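# Set chain link pins through middle joint, then cap

## Task

Orient the connecting link so its pins stick upward through the middle joint of the chain, and then seat the cover plate onto both of those pins.

## Robot and tools

ROBOT. Two arms, left_arm and right_arm, each ending in a two-finger gripper. The fingers extend along the gripper's own +z axis and close along its y axis. The reported end_effector_position is the spot between the finger pads, roughly 1 cm short of the tips. Occasionally a held part gets a short tug or a loose object gets pushed.

FRAME. All hand poses, targets and velocities use the scene frame: origin at table-top height, halfway between the two arms' nominal bases; +x points out over the table, +z up, and left_arm sits on the +y side (arm names do not match image left/right). Real bases are offset from nominal; only a BASES line, if shown, gives their calibrated spots. Printed positions and orientations may be off by up to a few cm, more at long reach. Quaternions are written w first (qw, qx, qy, qz).

ROW FORMAT (used by execute_actions and move). One flat list of 16 numbers covering both arms, always all 16 even if one arm is idle: left_arm x, y, z (metres), qw, qx, qy, qz, opening; then right_arm in the same 8-number order. x, y, z and the quaternion are an absolute pose in the scene frame, not an offset. Opening runs from -1 (closed) to +1 (fully open, 0.093 m).

execute_actions(actions, cameras). actions is a list of up to 15 actions; each action is a list of up to 15 rows, one row per 1/30 s control step; if fewer rows are given the final one is held for the remaining of the action's 15 steps. An empty list just returns state and images. A target more than 0.6 m from its gripper's current position along any gripper axis makes that action rejected for both arms; if the first action fails this against the last reported state, or any action is malformed, the whole call is rejected. cameras picks images: omitted, null or ["all"] gives all; [] gives none; an unknown name voids the call. Cameras: cam_high, cam_low, cam_left_wrist, cam_right_wrist, each 896x504.

move(target, speed, blend, opening_speed, blocking, cameras). target is one 16-number row or a list of up to 15 rows (no 0.6 m check). Each gripper travels in a straight line from its Hand target toward its pose, turning the shorter way. speed: m/s per arm path, 0.002 to 0.5, default 0.25 (turn rate capped at twice that in rad/s); one value or one per target. blend: metres, corner rounding for lists; 0 (default) stops at each point. opening_speed: rate of the commanded opening on the -1..+1 scale per second, at least 0.2. The first row's openings go out at the start; a later row's openings are applied only after all arms stop there. Moves take at least 0.5 s and are cut off after 10 s. blocking=false returns after about 0.5 s while motion continues; a new move replaces a running one. Paths ignore obstacles and the other arm; grippers lag and stray, more when fast or with the arm near straight. Avoid paths passing close to an arm's own base, which can flip its shoulder posture; route around it. The result adds a move: line (done, off_target, moving, held, fault, etc.) plus limits (paced = pose clipped, held = steps withheld). done means at rest within 10 mm and 2 degrees; it says nothing about contact.

wait(seconds): 0 to 10 s, arms keep their last command; a running move continues. stop(): brakes the running move, needs some room. zoom_image(camera, region): region [x0, y0, x1, y1] in pixels of that camera's latest image, at most 504x504, top-left origin; only cameras in the newest images. finished_scene(scene): the number of the scene now running; irreversible; call it only when the pins stand up through the joint and the plate sits on both pins without the robot holding anything.

CONTROL BEHAVIOUR. Each step the commanded pose is clipped to within 100 mm and 20 degrees of the measured pose, so one action may fall short; the result's Hand target shows where the arm is actually headed, so send the remainder next. Friction and weight can leave a gripper low, short or tilted; small moves may not happen or go sideways. Check position and orientation after each move and correct tilt. To hold orientation, resend the same quaternion rather than the drifted reading. An idle arm should get the same full pose (from the last result before it stopped) and its opening on every call. Commanding the measured pose relaxes a press.

GRIPPING. grip_measured is the finger motor's position on the -1..+1 scale; pads meet near -0.94 and each mm of object width adds about 0.0208; readings may sit up to ~0.02 high. The motor keeps going after the pads touch, so the reading barely reveals contact. Commanding further below the object's reading squeezes harder (about 50-62 N per pad). Keep sending the closing number to keep the hold. The last Joint positions entry per arm is finger gap in metres, valid only when nothing blocks the fingers. Tool commands shows current gripper commands; a 0 sent is a real command.

RESULTS also give joint positions, velocities ("within noise" means still) and torques (offset, noisy, joints 1-3 wrap at ±28 N m). Joint ranges (rad): waist -2.618 to 3.054, shoulder 0 to 3.142, elbow 0 to 3.142 (straight 2.901), wrist pitch -1.571 to 1.571, wrist yaw -1.571 to 1.571, wrist roll -2.094 to 2.094.

HEAT. Holding loads, stretching out or pushing at unreachable poses heats motors, even while you think. MOTOR HOT appears at 75 °C; at 90 °C the arm folds and idles for the rest of the scene; at 100 °C it goes limp.

AVOID. Anything leaving the table, dropping parts, releasing moving parts, fast impacts, hard presses, and arm-to-arm collisions (the clearance check does not protect grippers or wrist cameras from each other). Faults and stops cost time. The scene keeps running while you think, so be concise and move smoothly.

Each tool is called after "Emit:" as name([rows], argument=value, ...), one row to a line, values as JSON.

## Session

Emit:
execute_actions(actions=[])

Emit:
zoom_image(camera="cam_high", region=[400, 200, 760, 460])

Scene clock: 0.00 s.
left_arm: end_effector_position=(+0.3515, +0.2248, +0.1202) grip_measured=+1.000 end_effector_quat_wxyz=(+0.613, +0.017, +0.790, -0.012) | right_arm: end_effector_position=(+0.4336, -0.3945, +0.1017) grip_measured=+1.000 end_effector_quat_wxyz=(+0.594, +0.078, +0.800, +0.015)
Joint positions: left_arm=[0.042 1.51 0.378 0.88 0.064 0.018 0.093] | right_arm=[-0.054 1.542 0.354 0.89 0.009 0.126 0.093]
Joint velocities: within noise
Joint torques (N m): no reading
Motor temperatures (°C): left_arm=[29 39 42 33 29 30 28] | right_arm=[28 35 33 28 29 27 32]
Heat: left arm: 42 °C; right arm: 35 °C.
Hand target: left_arm +0.3520, +0.2248, +0.1209; +0.612, +0.017, +0.791, -0.012 | right_arm +0.4342, -0.3946, +0.1026; +0.594, +0.078, +0.800, +0.015
Tool commands: left_gripper/opening=+1.0 right_gripper/opening=+1.0

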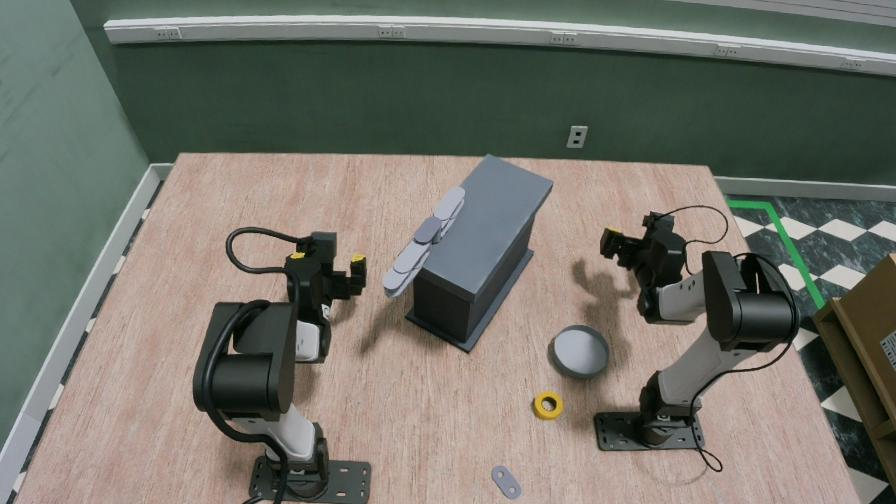

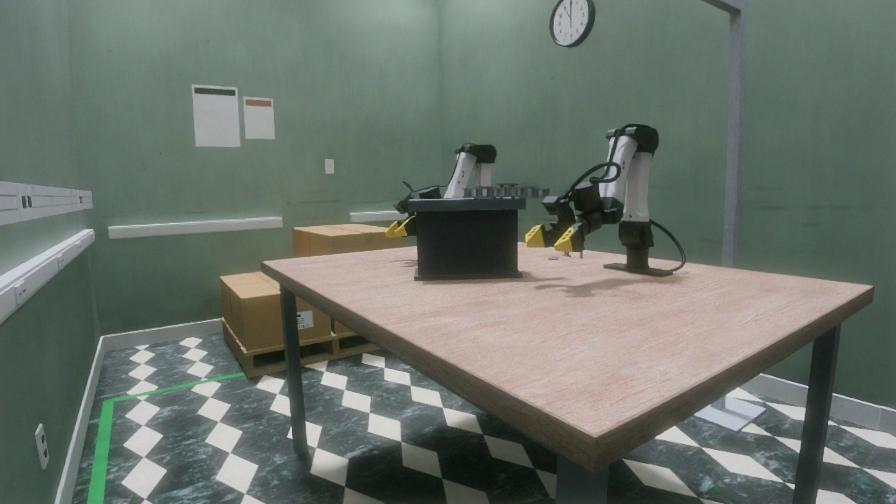

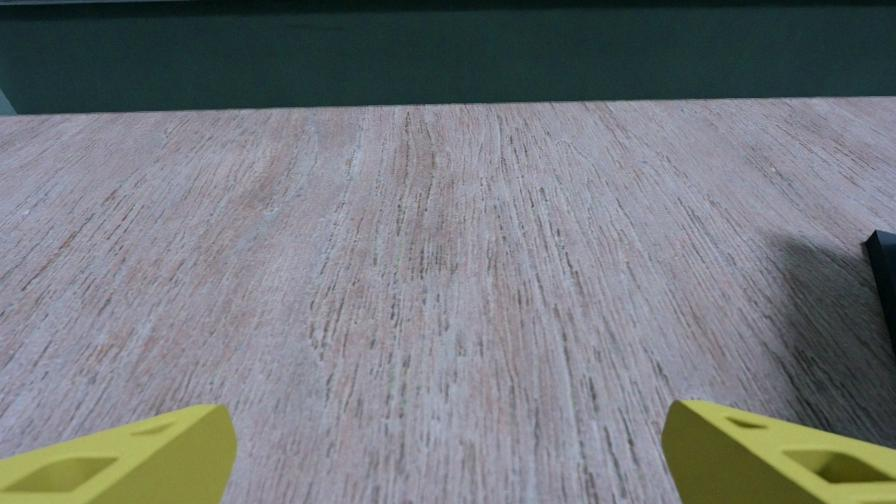

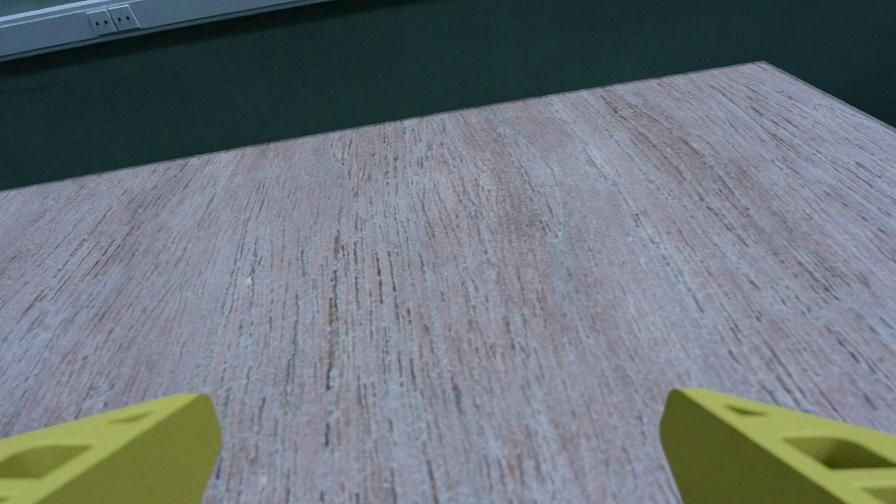

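Scaled by 1.400 from the camera's 896x504 image, which has a finer 1280x720 frame.

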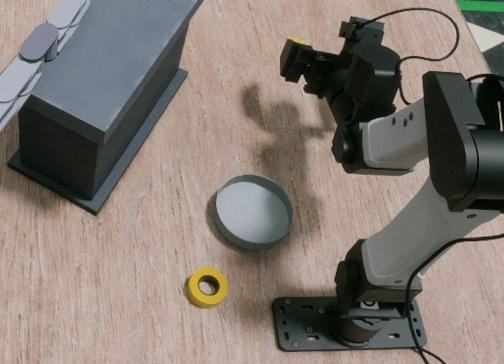

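Emit:
zoom_image(camera="cam_high", region=[370, 140, 570, 320])

Emit:
zoom_image(camera="cam_low", region=[380, 130, 600, 290])

Emit:
zoom_image(camera="cam_high", region=[460, 370, 700, 504])

Scaled by 2.520 from the camera's 896x504 image, which has a finer 1280x720 frame.

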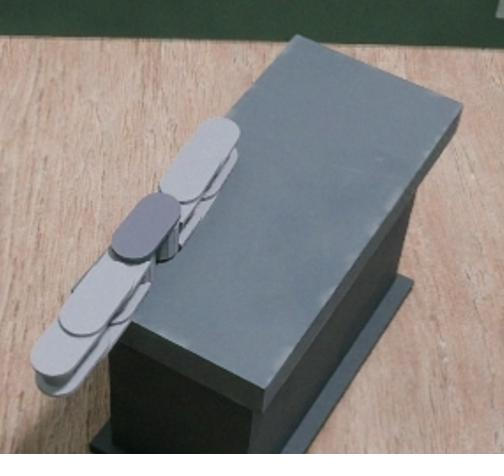

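Scaled by 2.291 from the camera's 896x504 image, which has a finer 1280x720 frame.

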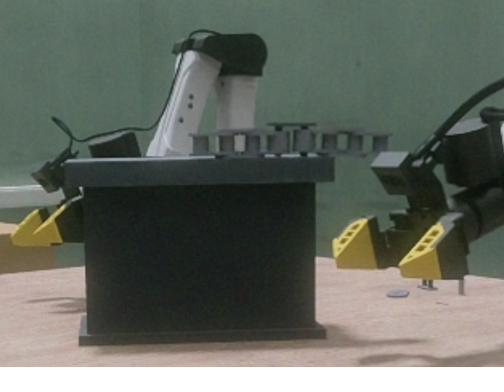

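Scaled by 2.100 from the camera's 896x504 image, which has a finer 1280x720 frame.

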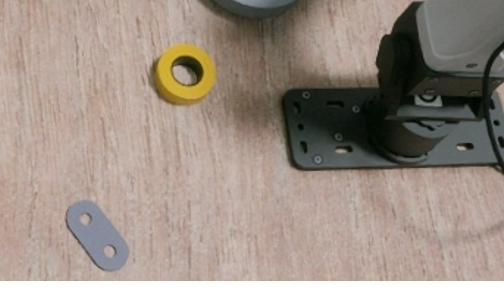

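Emit:
move(target=[0.25,0.10,0.33,0.3794,0.1206,0.9160,-0.05,0.5,0.30,-0.30,0.25,0.3794,-0.1206,0.9160,0.05,0.5], speed=0.2)

Scene clock: 7.20 s.
left_arm: end_effector_position=(+0.2506, +0.0992, +0.3298) grip_measured=+0.501 end_effector_quat_wxyz=(+0.385, +0.126, +0.913, -0.054) | right_arm: end_effector_position=(+0.3004, -0.3006, +0.2467) grip_measured=+0.502 end_effector_quat_wxyz=(+0.382, -0.120, +0.915, +0.052)
Joint positions: left_arm=[-0.462 1.252 1.578 -1.108 -0.144 -0.145 0.069] | right_arm=[0.261 0.919 1.06 -0.921 -0.01 -0.004 0.069]
Joint velocities: within noise
Joint torques (N m): left_arm=[-0.58 -2.04 7.45 1.52 -0.21 -0.18] | right_arm=[0.55 -0.53 8.81 1.6 -0.03 0.19]
Motor temperatures (°C): left_arm=[29 39 43 36 29 30 28] | right_arm=[28 36 34 30 29 27 32]
Heat: left arm: 43 °C; right arm: 36 °C.
Hand target: left_arm +0.2500, +0.1001, +0.3300; +0.380, +0.121, +0.916, -0.050 | right_arm +0.3000, -0.3000, +0.2501; +0.380, -0.121, +0.916, +0.050
Off the commanded pose: left_arm 0.001 m, 1 deg | right_arm 0.003 m, 0 deg.
move: done

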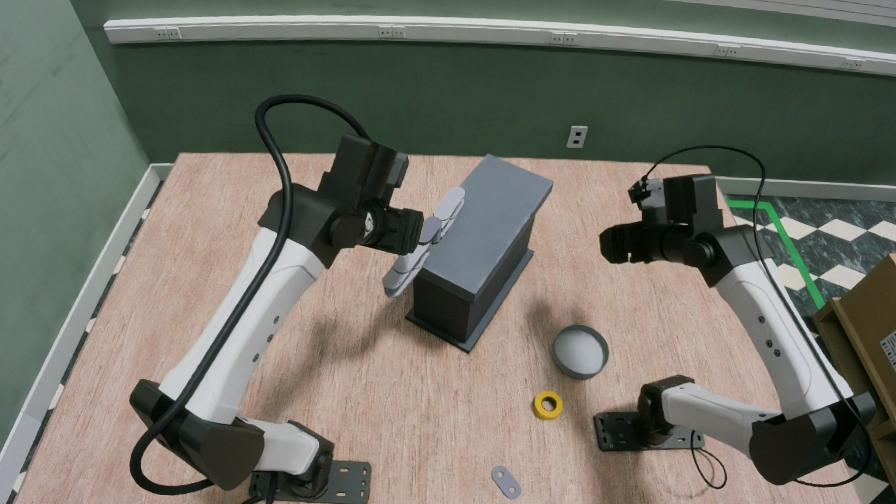

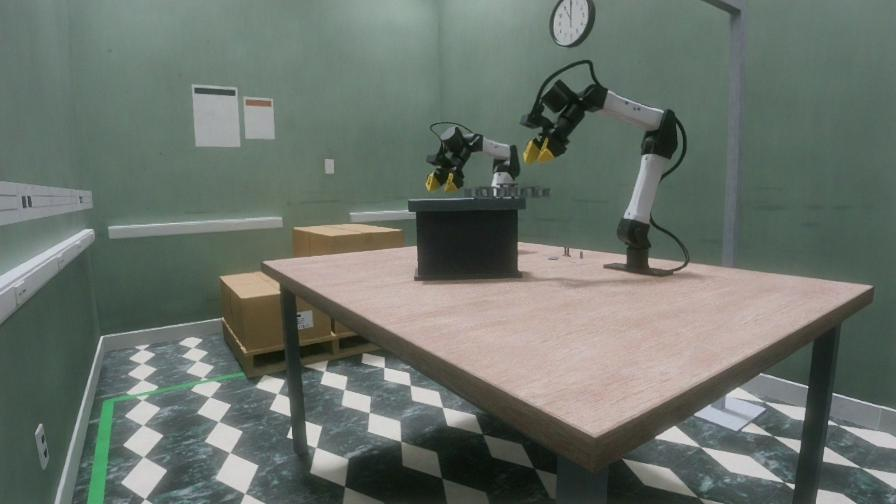

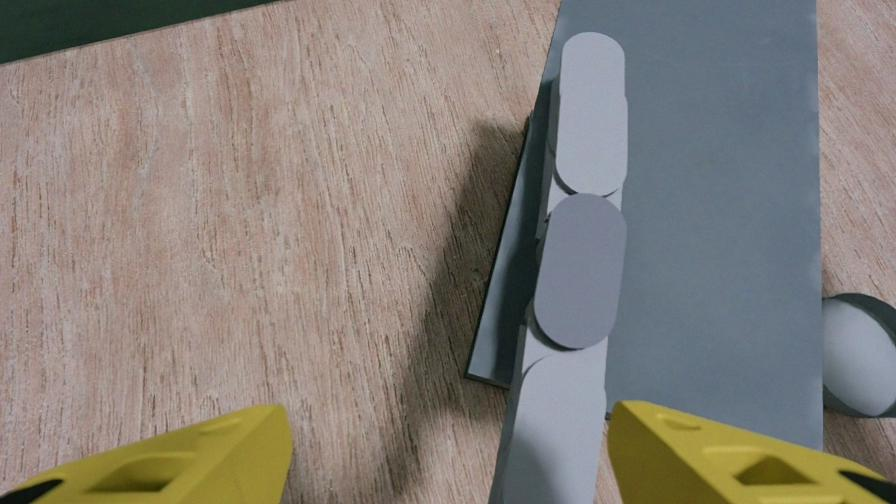

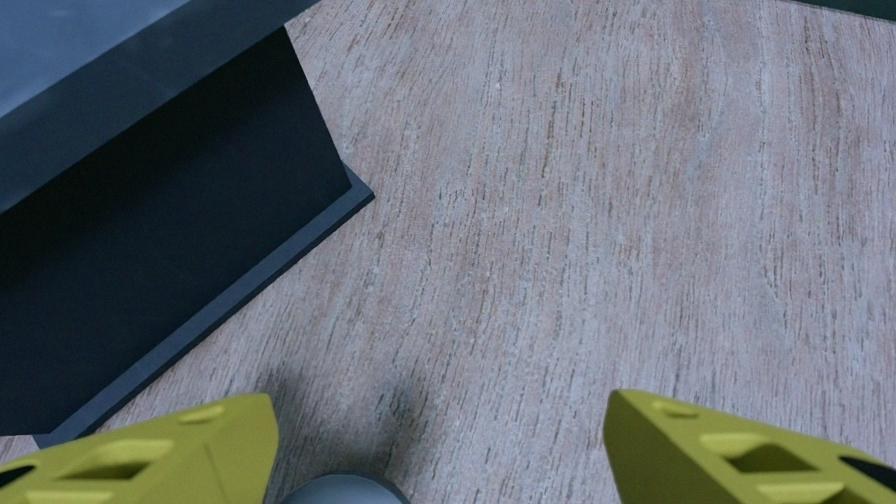

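Emit:
zoom_image(camera="cam_low", region=[450, 160, 620, 290])

Emit:
zoom_image(camera="cam_left_wrist", region=[440, 160, 700, 504])

Emit:
zoom_image(camera="cam_high", region=[340, 160, 560, 360])

Scaled by 2.965 from the camera's 896x504 image, which has a finer 1280x720 frame.

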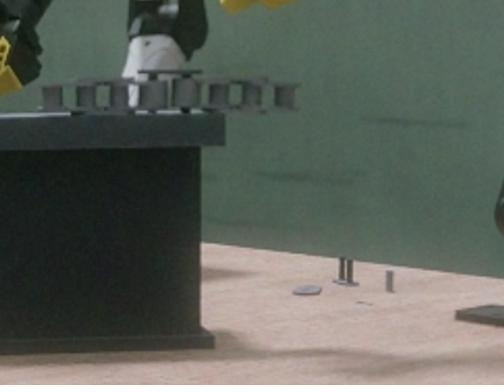

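Scaled by 1.465 from the camera's 896x504 image, which has a finer 1280x720 frame.

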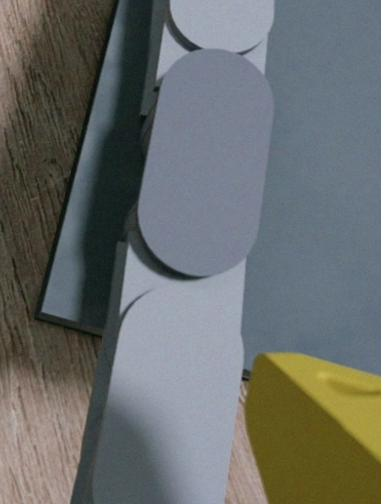

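Scaled by 2.291 from the camera's 896x504 image, which has a finer 1280x720 frame.

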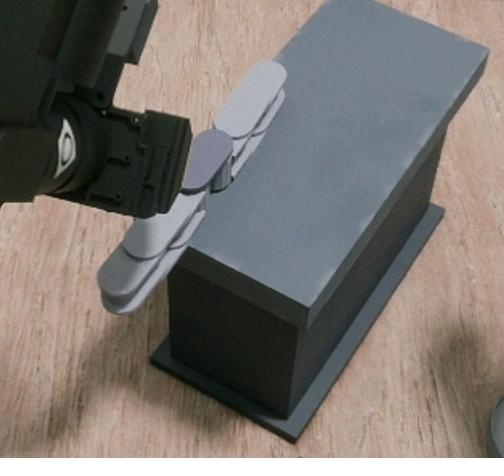

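Emit:
move(target=[0.12,0.02,0.25,0,0,1,0,0.5,0.30,-0.30,0.25,0.3794,-0.1206,0.9160,0.05,0.5], speed=0.2, cameras=["cam_left_wrist","cam_high"])

Scene clock: 11.77 s.
left_arm: end_effector_position=(+0.1260, +0.0173, +0.2521) grip_measured=+0.501 end_effector_quat_wxyz=(+0.082, +0.006, +0.993, -0.088) | right_arm: end_effector_position=(+0.3002, -0.3007, +0.2465) grip_measured=+0.502 end_effector_quat_wxyz=(+0.381, -0.120, +0.915, +0.052)
Joint positions: left_arm=[-0.875 1.441 1.662 -1.55 -0.016 -0.878 0.069] | right_arm=[0.261 0.919 1.06 -0.922 -0.009 -0.004 0.069]
Joint velocities: within noise
Joint torques (N m): left_arm=[-0.4 -4.57 4.62 0.59 0.06 -0.11] | right_arm=[0.55 -0.51 8.83 1.6 -0.03 0.19]
Motor temperatures (°C): left_arm=[29 40 44 36 29 30 28] | right_arm=[28 36 35 31 29 27 32]
Heat: left arm: 44 °C; right arm: 36 °C.
Hand target: left_arm +0.1202, +0.0199, +0.2494; +0.070, +0.001, +0.994, -0.084 | right_arm +0.3000, -0.3000, +0.2500; +0.380, -0.121, +0.916, +0.050
Off the commanded pose: left_arm 0.007 m, 14 deg | right_arm 0.004 m, 0 deg.
joint sent to its limit (left arm) — joint 4 (wrist pitch), lower limit. The joint targets are off in orientation, not in position.
move: off_target (left_arm)
Images, in order (width x height): cam_high 896x504, cam_left_wrist 896x504.

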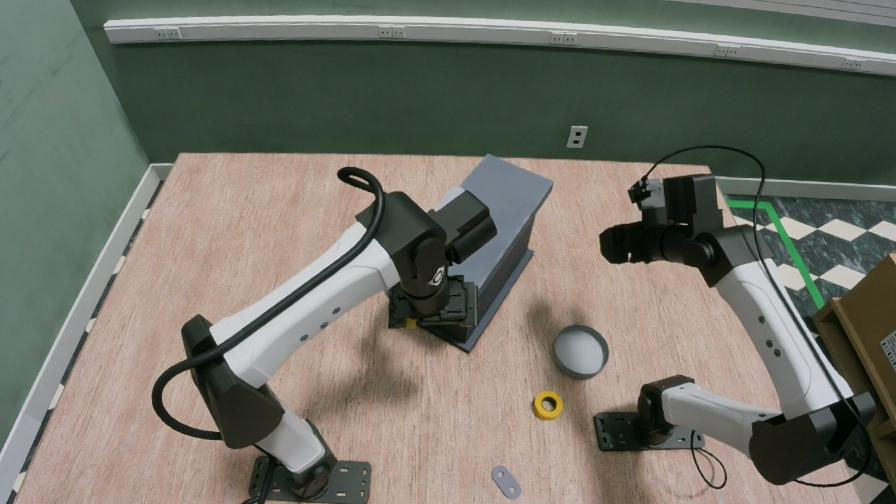

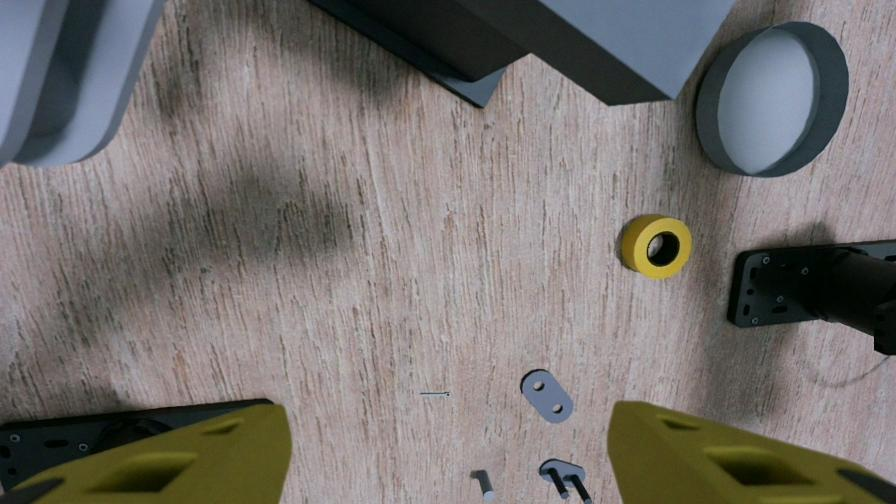

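Emit:
zoom_image(camera="cam_left_wrist", region=[380, 340, 640, 504])

Emit:
zoom_image(camera="cam_left_wrist", region=[0, 0, 300, 240])

Scaled by 1.938 from the camera's 896x504 image, which has a finer 1280x720 frame.

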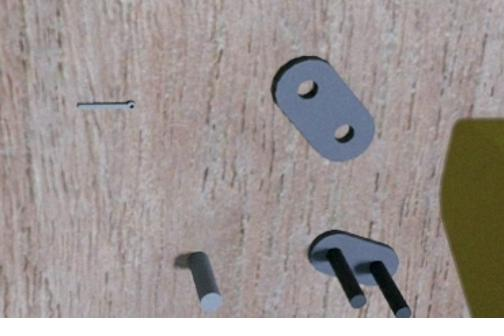

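Scaled by 1.680 from the camera's 896x504 image, which has a finer 1280x720 frame.

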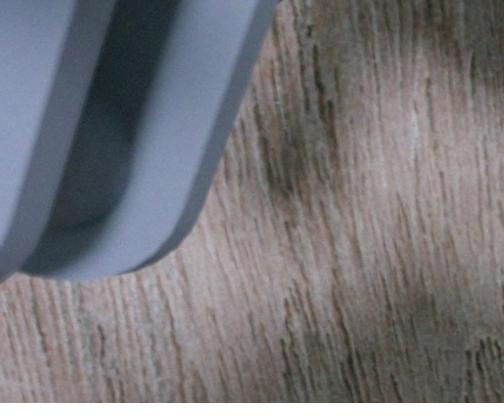

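Emit:
move([
  [0.22,0.07,0.36,0.13,0.12,0.98,-0.03,0.5,0.30,-0.30,0.25,0.3794,-0.1206,0.9160,0.05,0.5],
  [0.288,0.035,0.35,0,0.2504,0.9681,0,0.5,0.30,-0.30,0.25,0.3794,-0.1206,0.9160,0.05,0.5],
], speed=0.15, blend=0.02)

Scene clock: 23.47 s.
left_arm: end_effector_position=(+0.2862, +0.0362, +0.3514) grip_measured=+0.501 end_effector_quat_wxyz=(+0.276, +0.228, +0.931, -0.075) | right_arm: end_effector_position=(+0.3002, -0.3007, +0.2465) grip_measured=+0.502 end_effector_quat_wxyz=(+0.381, -0.120, +0.915, +0.052)
Joint positions: left_arm=[-0.506 1.778 2.345 -1.557 -0.01 -0.04 0.069] | right_arm=[0.261 0.919 1.06 -0.922 -0.009 -0.004 0.069]
Joint velocities: within noise
Joint torques (N m): left_arm=[0.1 -5.24 6.13 1.3 0.06 0.14] | right_arm=[0.55 -0.53 8.83 1.6 -0.03 0.19]
Motor temperatures (°C): left_arm=[29 40 44 35 29 30 28] | right_arm=[28 35 36 31 29 27 32]
Heat: left arm: 44 °C; right arm: 36 °C.
Hand target: left_arm +0.2879, +0.0351, +0.3494; +0.272, +0.234, +0.930, -0.076 | right_arm +0.3000, -0.3000, +0.2501; +0.380, -0.121, +0.916, +0.050
Off the commanded pose: left_arm 0.003 m, 33 deg; orientation clipped | right_arm 0.004 m, 0 deg.
joint sent to its limit (left arm) — joint 4 (wrist pitch), lower limit. The joint targets are off in orientation, not in position.
move: off_target (left_arm); limits=paced

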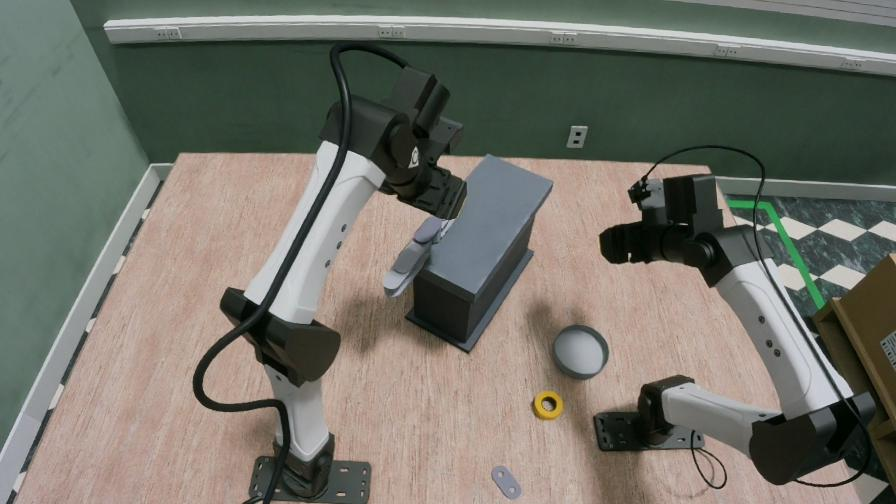

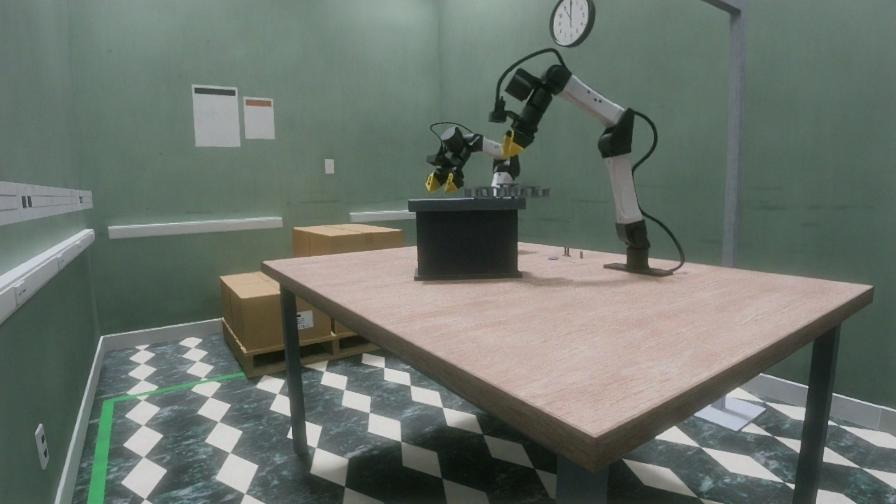

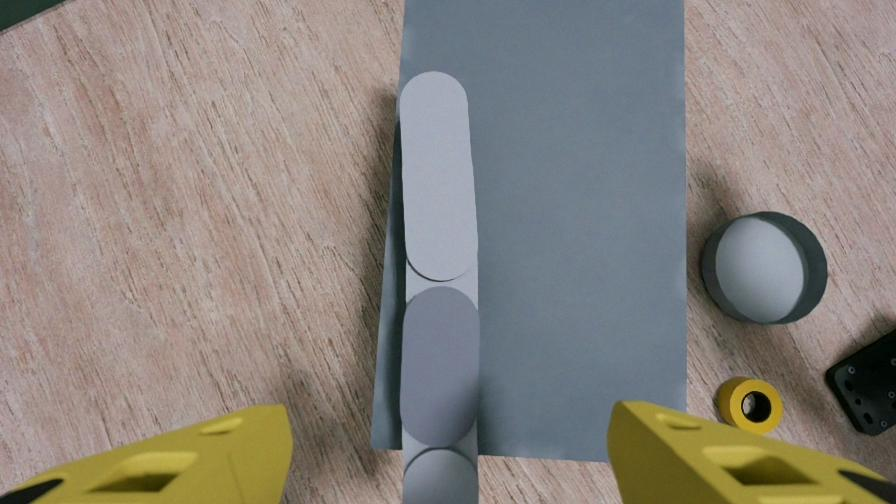

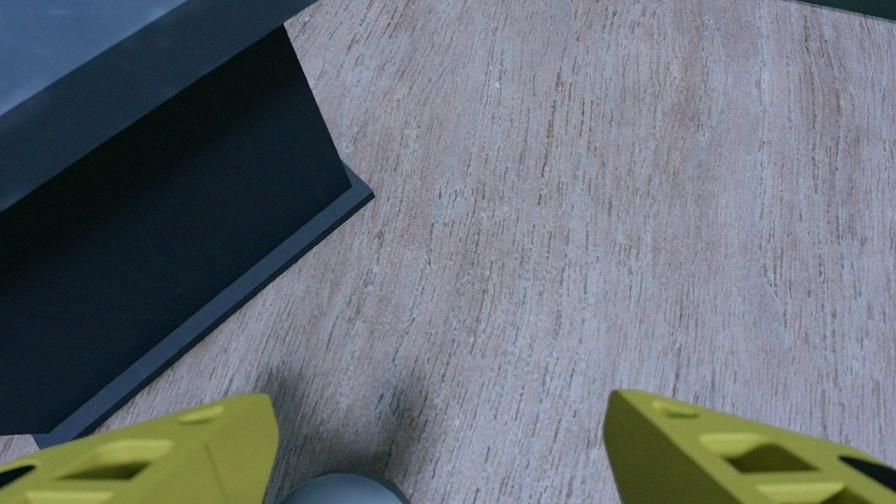

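Emit:
move([
  [0.25,0.20,0.38,0.3794,0.1206,0.9160,-0.05,0.5,0.26,-0.15,0.34,0.0,-0.7071,0.7071,0,0.5],
  [0.25,0.22,0.38,0.3794,0.1206,0.9160,-0.05,0.5,0.21,0.08,0.34,0,-0.9681,0.2504,0,0.5],
], speed=0.2, blend=0.03)

Scene clock: 34.37 s.
left_arm: end_effector_position=(+0.2525, +0.2204, +0.3793) grip_measured=+0.501 end_effector_quat_wxyz=(+0.380, +0.115, +0.917, -0.048) | right_arm: end_effector_position=(+0.2106, +0.0736, +0.3435) grip_measured=+0.502 end_effector_quat_wxyz=(-0.331, +0.908, -0.255, +0.020)
Joint positions: left_arm=[0.149 1.339 1.907 -1.39 0.267 0.277 0.069] | right_arm=[1.209 2.168 2.848 -1.574 -0.023 -1.385 0.069]
Joint velocities: within noise
Joint torques (N m): left_arm=[0.32 -3.15 5.16 1.54 0.22 0.11] | right_arm=[0.57 -9.11 6.54 1.57 -0.1 0.12]
Motor temperatures (°C): left_arm=[29 41 44 36 29 30 28] | right_arm=[28 36 37 31 29 27 32]
Heat: left arm: 44 °C; right arm: 37 °C.
Hand target: left_arm +0.2500, +0.2199, +0.3800; +0.379, +0.121, +0.916, -0.050 | right_arm +0.2097, +0.0794, +0.3393; -0.330, +0.910, -0.248, +0.023
Off the commanded pose: left_arm 0.003 m, 1 deg | right_arm 0.007 m, 39 deg; orientation clipped.
elbow stopped short (right arm): the move would have taken joint 3 (elbow) straighter than the controller allows.
move: off_target (right_arm); limits=paced

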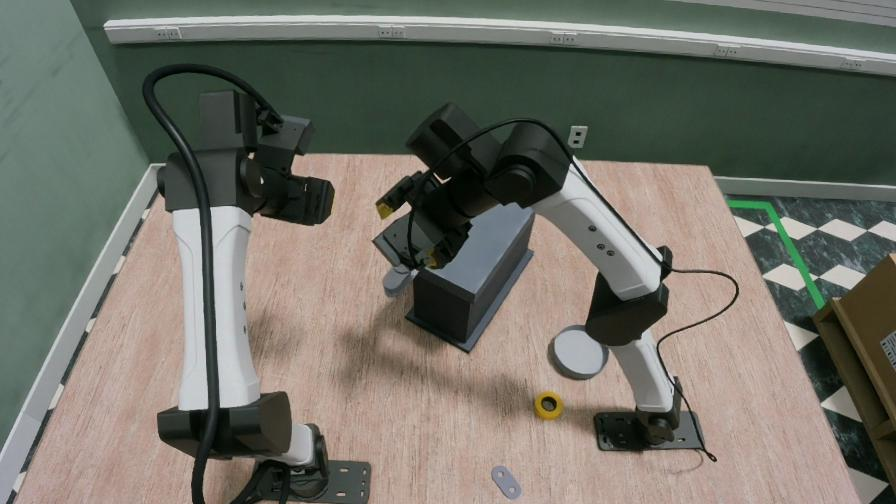

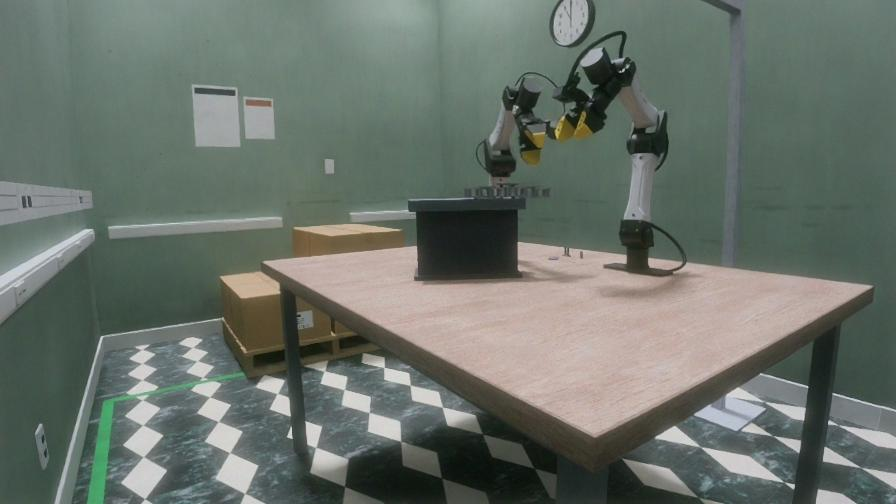

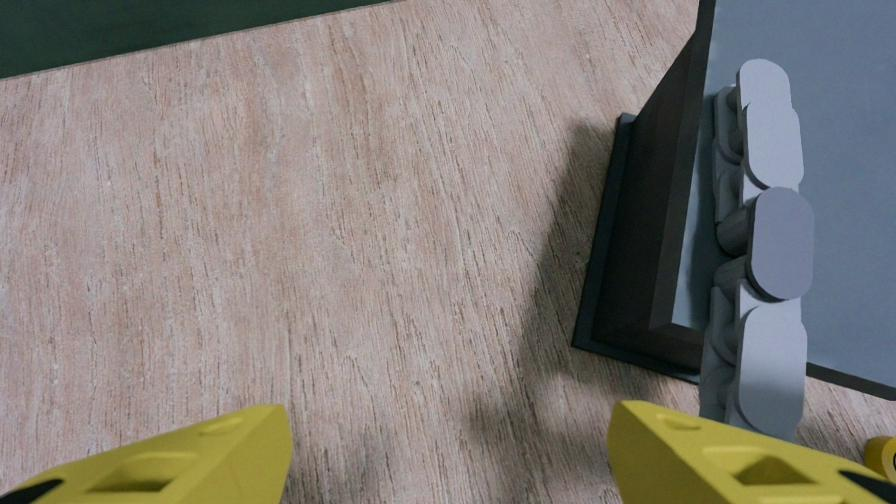

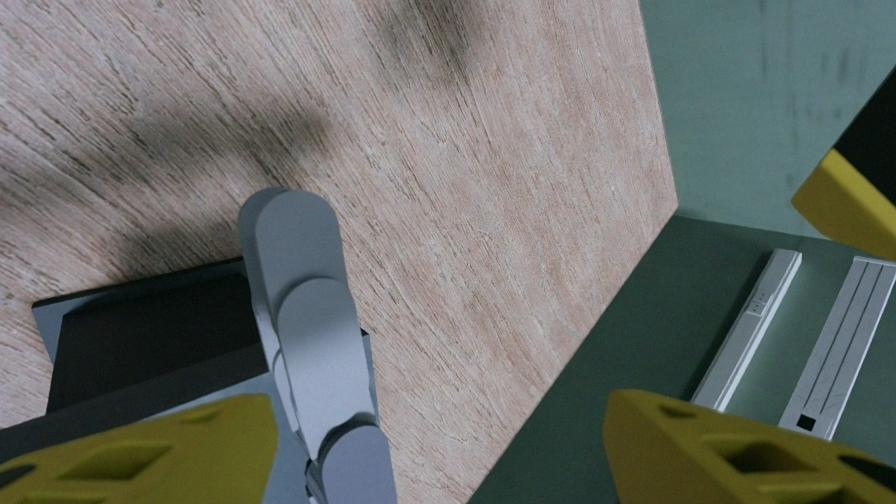

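Emit:
move([
  [0.25,0.20,0.38,0.3794,0.1206,0.9160,-0.05,0.3,0.26,-0.15,0.32,0.0,-0.7071,0.7071,0,0.5],
  [0.25,0.15,0.36,0.3794,0.1206,0.9160,-0.05,0.3,0.25,-0.30,0.25,0.3794,-0.1206,0.9160,0.05,0.5],
  [0.222,0.072,0.32,0.1686,0.2349,0.9564,-0.0414,0.3,0.25,-0.30,0.25,0.3794,-0.1206,0.9160,0.05,0.5],
], speed=0.2, blend=0.03)

Scene clock: 48.20 s.
left_arm: end_effector_position=(+0.2239, +0.0718, +0.3263) grip_measured=+0.301 end_effector_quat_wxyz=(+0.234, +0.237, +0.941, -0.060) | right_arm: end_effector_position=(+0.2498, -0.2970, +0.2538) grip_measured=+0.502 end_effector_quat_wxyz=(+0.381, -0.129, +0.914, +0.054)
Joint positions: left_arm=[-0.51 1.511 1.974 -1.546 -0.015 -0.03 0.06] | right_arm=[0.406 0.766 1.058 -1.076 0.083 0.082 0.069]
Joint velocities: within noise
Joint torques (N m): left_arm=[-0.54 -3.26 4.92 1.07 -0.06 -0.2] | right_arm=[-0.54 -0.09 5.46 1.78 0.02 0.25]
Motor temperatures (°C): left_arm=[29 40 44 38 29 30 28] | right_arm=[28 37 37 32 29 27 32]
Heat: left arm: 44 °C; right arm: 37 °C.
Hand target: left_arm +0.2220, +0.0720, +0.3196; +0.218, +0.233, +0.946, -0.056 | right_arm +0.2500, -0.3000, +0.2501; +0.379, -0.121, +0.916, +0.050
Off the commanded pose: left_arm 0.007 m, 8 deg | right_arm 0.005 m, 1 deg.
joint sent to its limit (left arm) — joint 4 (wrist pitch), lower limit. The joint targets are off in orientation, not in position.
move: off_target (left_arm); limits=paced

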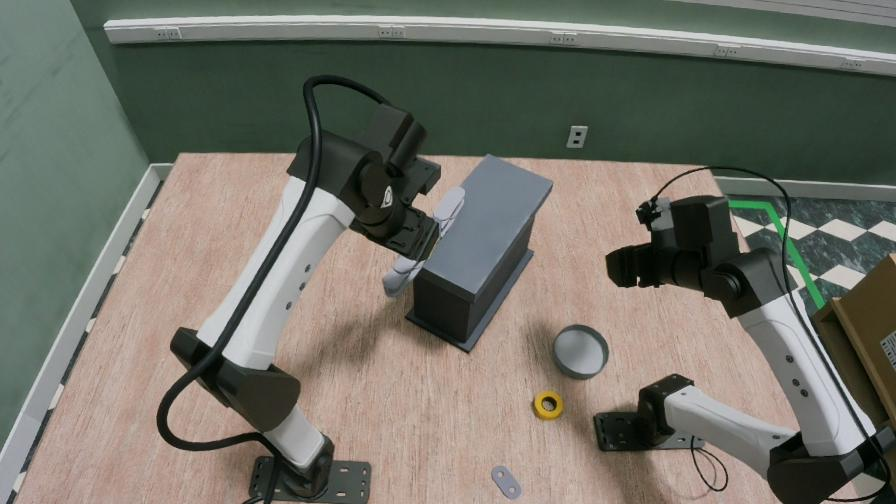

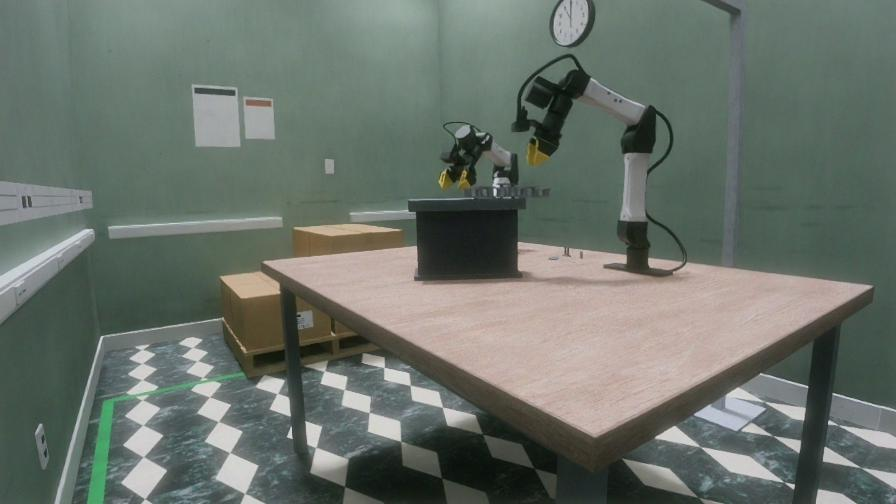

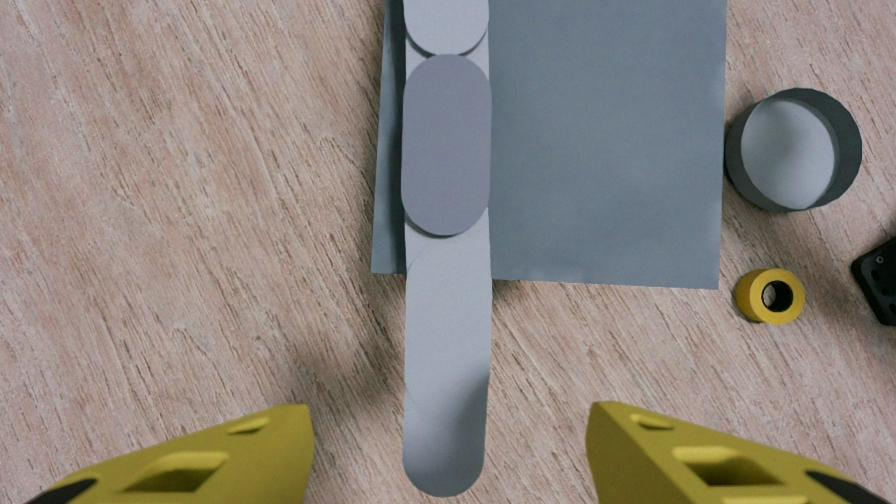

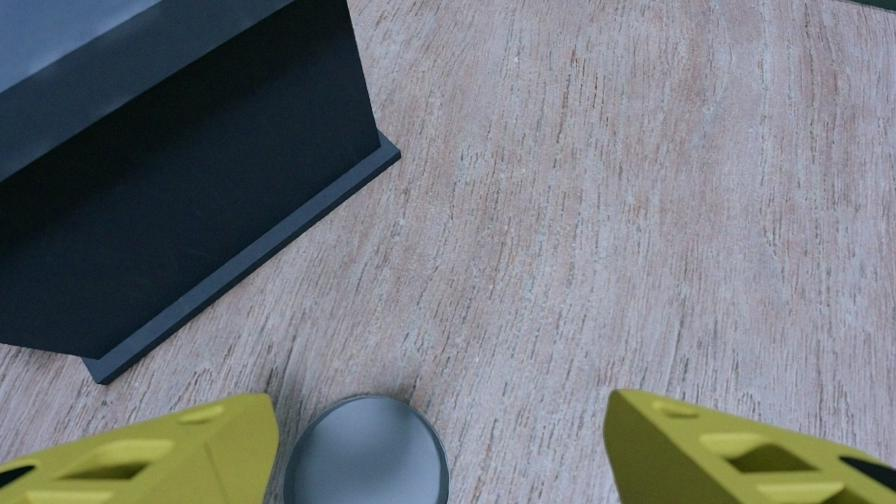

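Emit:
zoom_image(camera="cam_left_wrist", region=[300, 0, 600, 504])

Scaled by 1.000.

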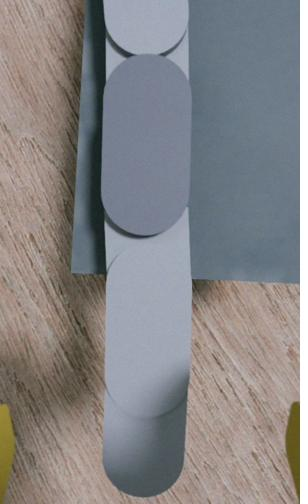

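Emit:
move([
  [0.2315,0.068,0.270,0.1686,0.2380,0.9556,-0.0420,0.3,0.25,-0.30,0.25,0.3794,-0.1206,0.9160,0.05,0.5],
  [0.2315,0.068,0.240,0.1686,0.2380,0.9556,-0.0420,0.3,0.25,-0.30,0.25,0.3794,-0.1206,0.9160,0.05,0.5],
], speed=0.08, blend=0.01, cameras=["cam_left_wrist","cam_low","cam_high"])

Scene clock: 52.33 s.
left_arm: end_effector_position=(+0.2320, +0.0670, +0.2358) grip_measured=+0.301 end_effector_quat_wxyz=(+0.157, +0.241, +0.957, -0.038) | right_arm: end_effector_position=(+0.2499, -0.2970, +0.2539) grip_measured=+0.502 end_effector_quat_wxyz=(+0.381, -0.129, +0.914, +0.054)
Joint positions: left_arm=[-0.51 1.518 1.636 -1.364 -0.015 -0.031 0.06] | right_arm=[0.406 0.766 1.058 -1.075 0.083 0.083 0.069]
Joint velocities: within noise
Joint torques (N m): left_arm=[0.05 -7.21 5.01 1.02 -0.02 -0.08] | right_arm=[-0.54 -0.09 5.44 1.78 0.02 0.25]
Motor temperatures (°C): left_arm=[29 40 44 38 29 30 28] | right_arm=[28 37 37 32 29 27 32]
Heat: left arm: 44 °C; right arm: 37 °C.
Hand target: left_arm +0.2315, +0.0680, +0.2399; +0.168, +0.238, +0.956, -0.042 | right_arm +0.2500, -0.2999, +0.2501; +0.379, -0.121, +0.916, +0.050
Off the commanded pose: left_arm 0.004 m, 1 deg | right_arm 0.005 m, 1 deg.
move: done
Images, in order (width x height): cam_high 896x504, cam_low 896x504, cam_left_wrist 896x504.

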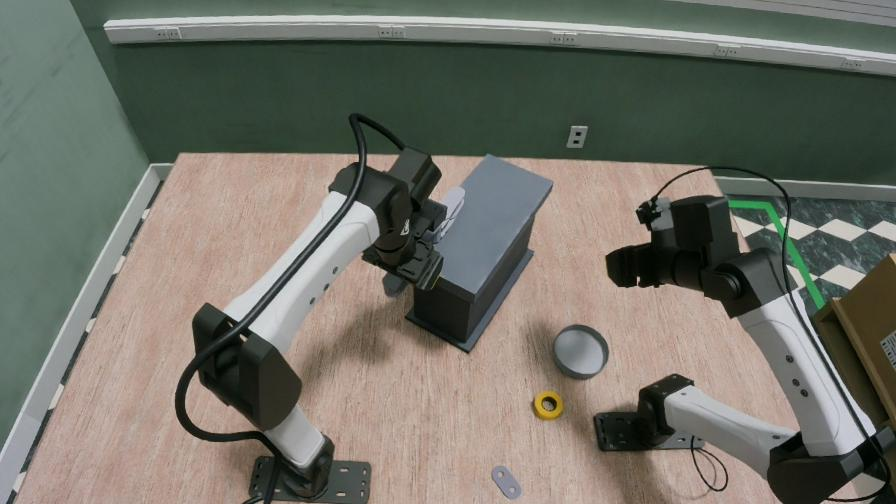

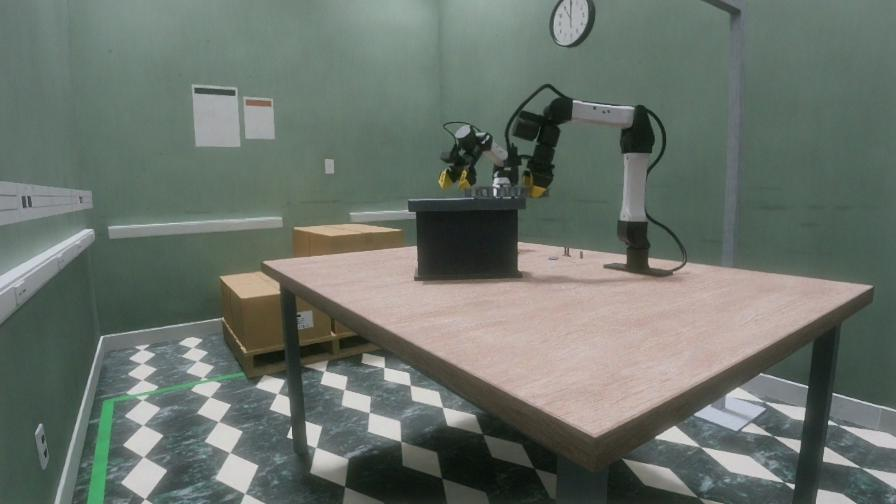

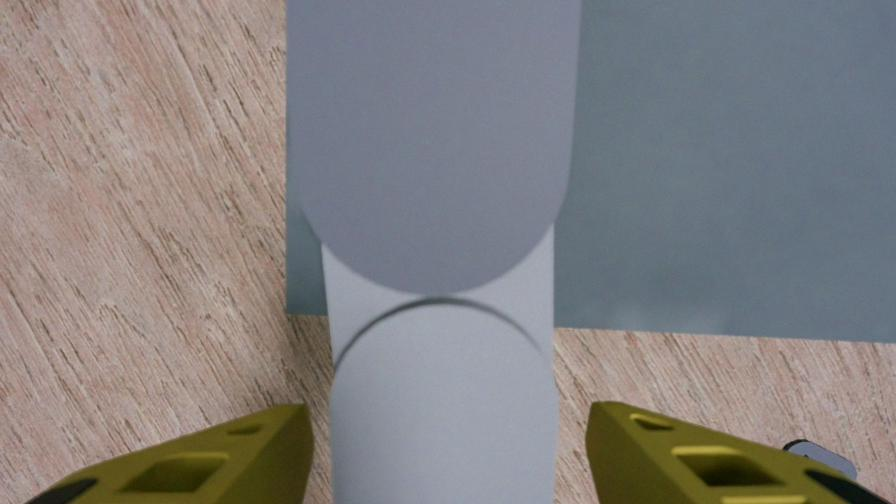

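Emit:
move(target=[0.2318,0.0688,0.240,0.1686,0.2380,0.9556,-0.0420,-0.8,0.25,-0.30,0.25,0.3794,-0.1206,0.9160,0.05,0.5], opening_speed=0.7, cameras=["cam_left_wrist","cam_low"])

Scene clock: 54.97 s.
left_arm: end_effector_position=(+0.2322, +0.0668, +0.2359) grip_measured=-0.470 end_effector_quat_wxyz=(+0.158, +0.241, +0.957, -0.038) | right_arm: end_effector_position=(+0.2499, -0.2970, +0.2539) grip_measured=+0.502 end_effector_quat_wxyz=(+0.381, -0.129, +0.914, +0.054)
Joint positions: left_arm=[-0.51 1.518 1.636 -1.363 -0.014 -0.031 0.023] | right_arm=[0.406 0.766 1.058 -1.075 0.083 0.083 0.069]
Joint velocities: within noise
Joint torques (N m): left_arm=[0.29 -7.27 4.94 1.05 -0.01 -0.04] | right_arm=[-0.55 -0.09 5.46 1.78 0.01 0.25]
Motor temperatures (°C): left_arm=[29 40 44 37 29 30 28] | right_arm=[28 37 37 33 29 27 32]
Heat: left arm: 44 °C; right arm: 37 °C.
Hand target: left_arm +0.2318, +0.0688, +0.2399; +0.168, +0.238, +0.956, -0.042 | right_arm +0.2500, -0.2999, +0.2501; +0.379, -0.121, +0.916, +0.050
Off the commanded pose: left_arm 0.005 m, 1 deg | right_arm 0.005 m, 1 deg.
move: done
Images, in order (width x height): cam_low 896x504, cam_left_wrist 896x504.

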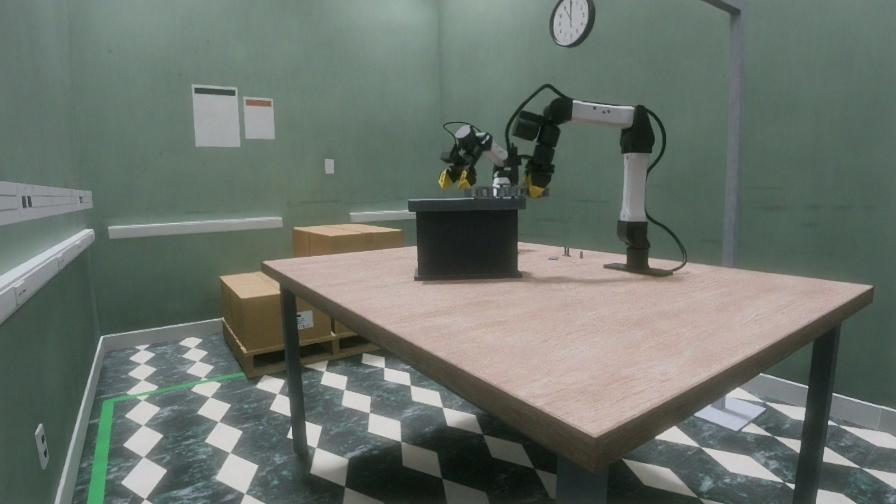

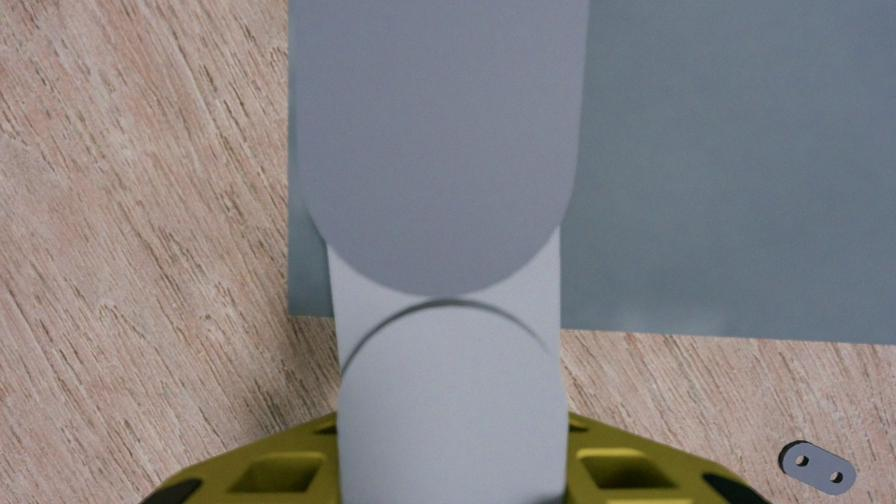

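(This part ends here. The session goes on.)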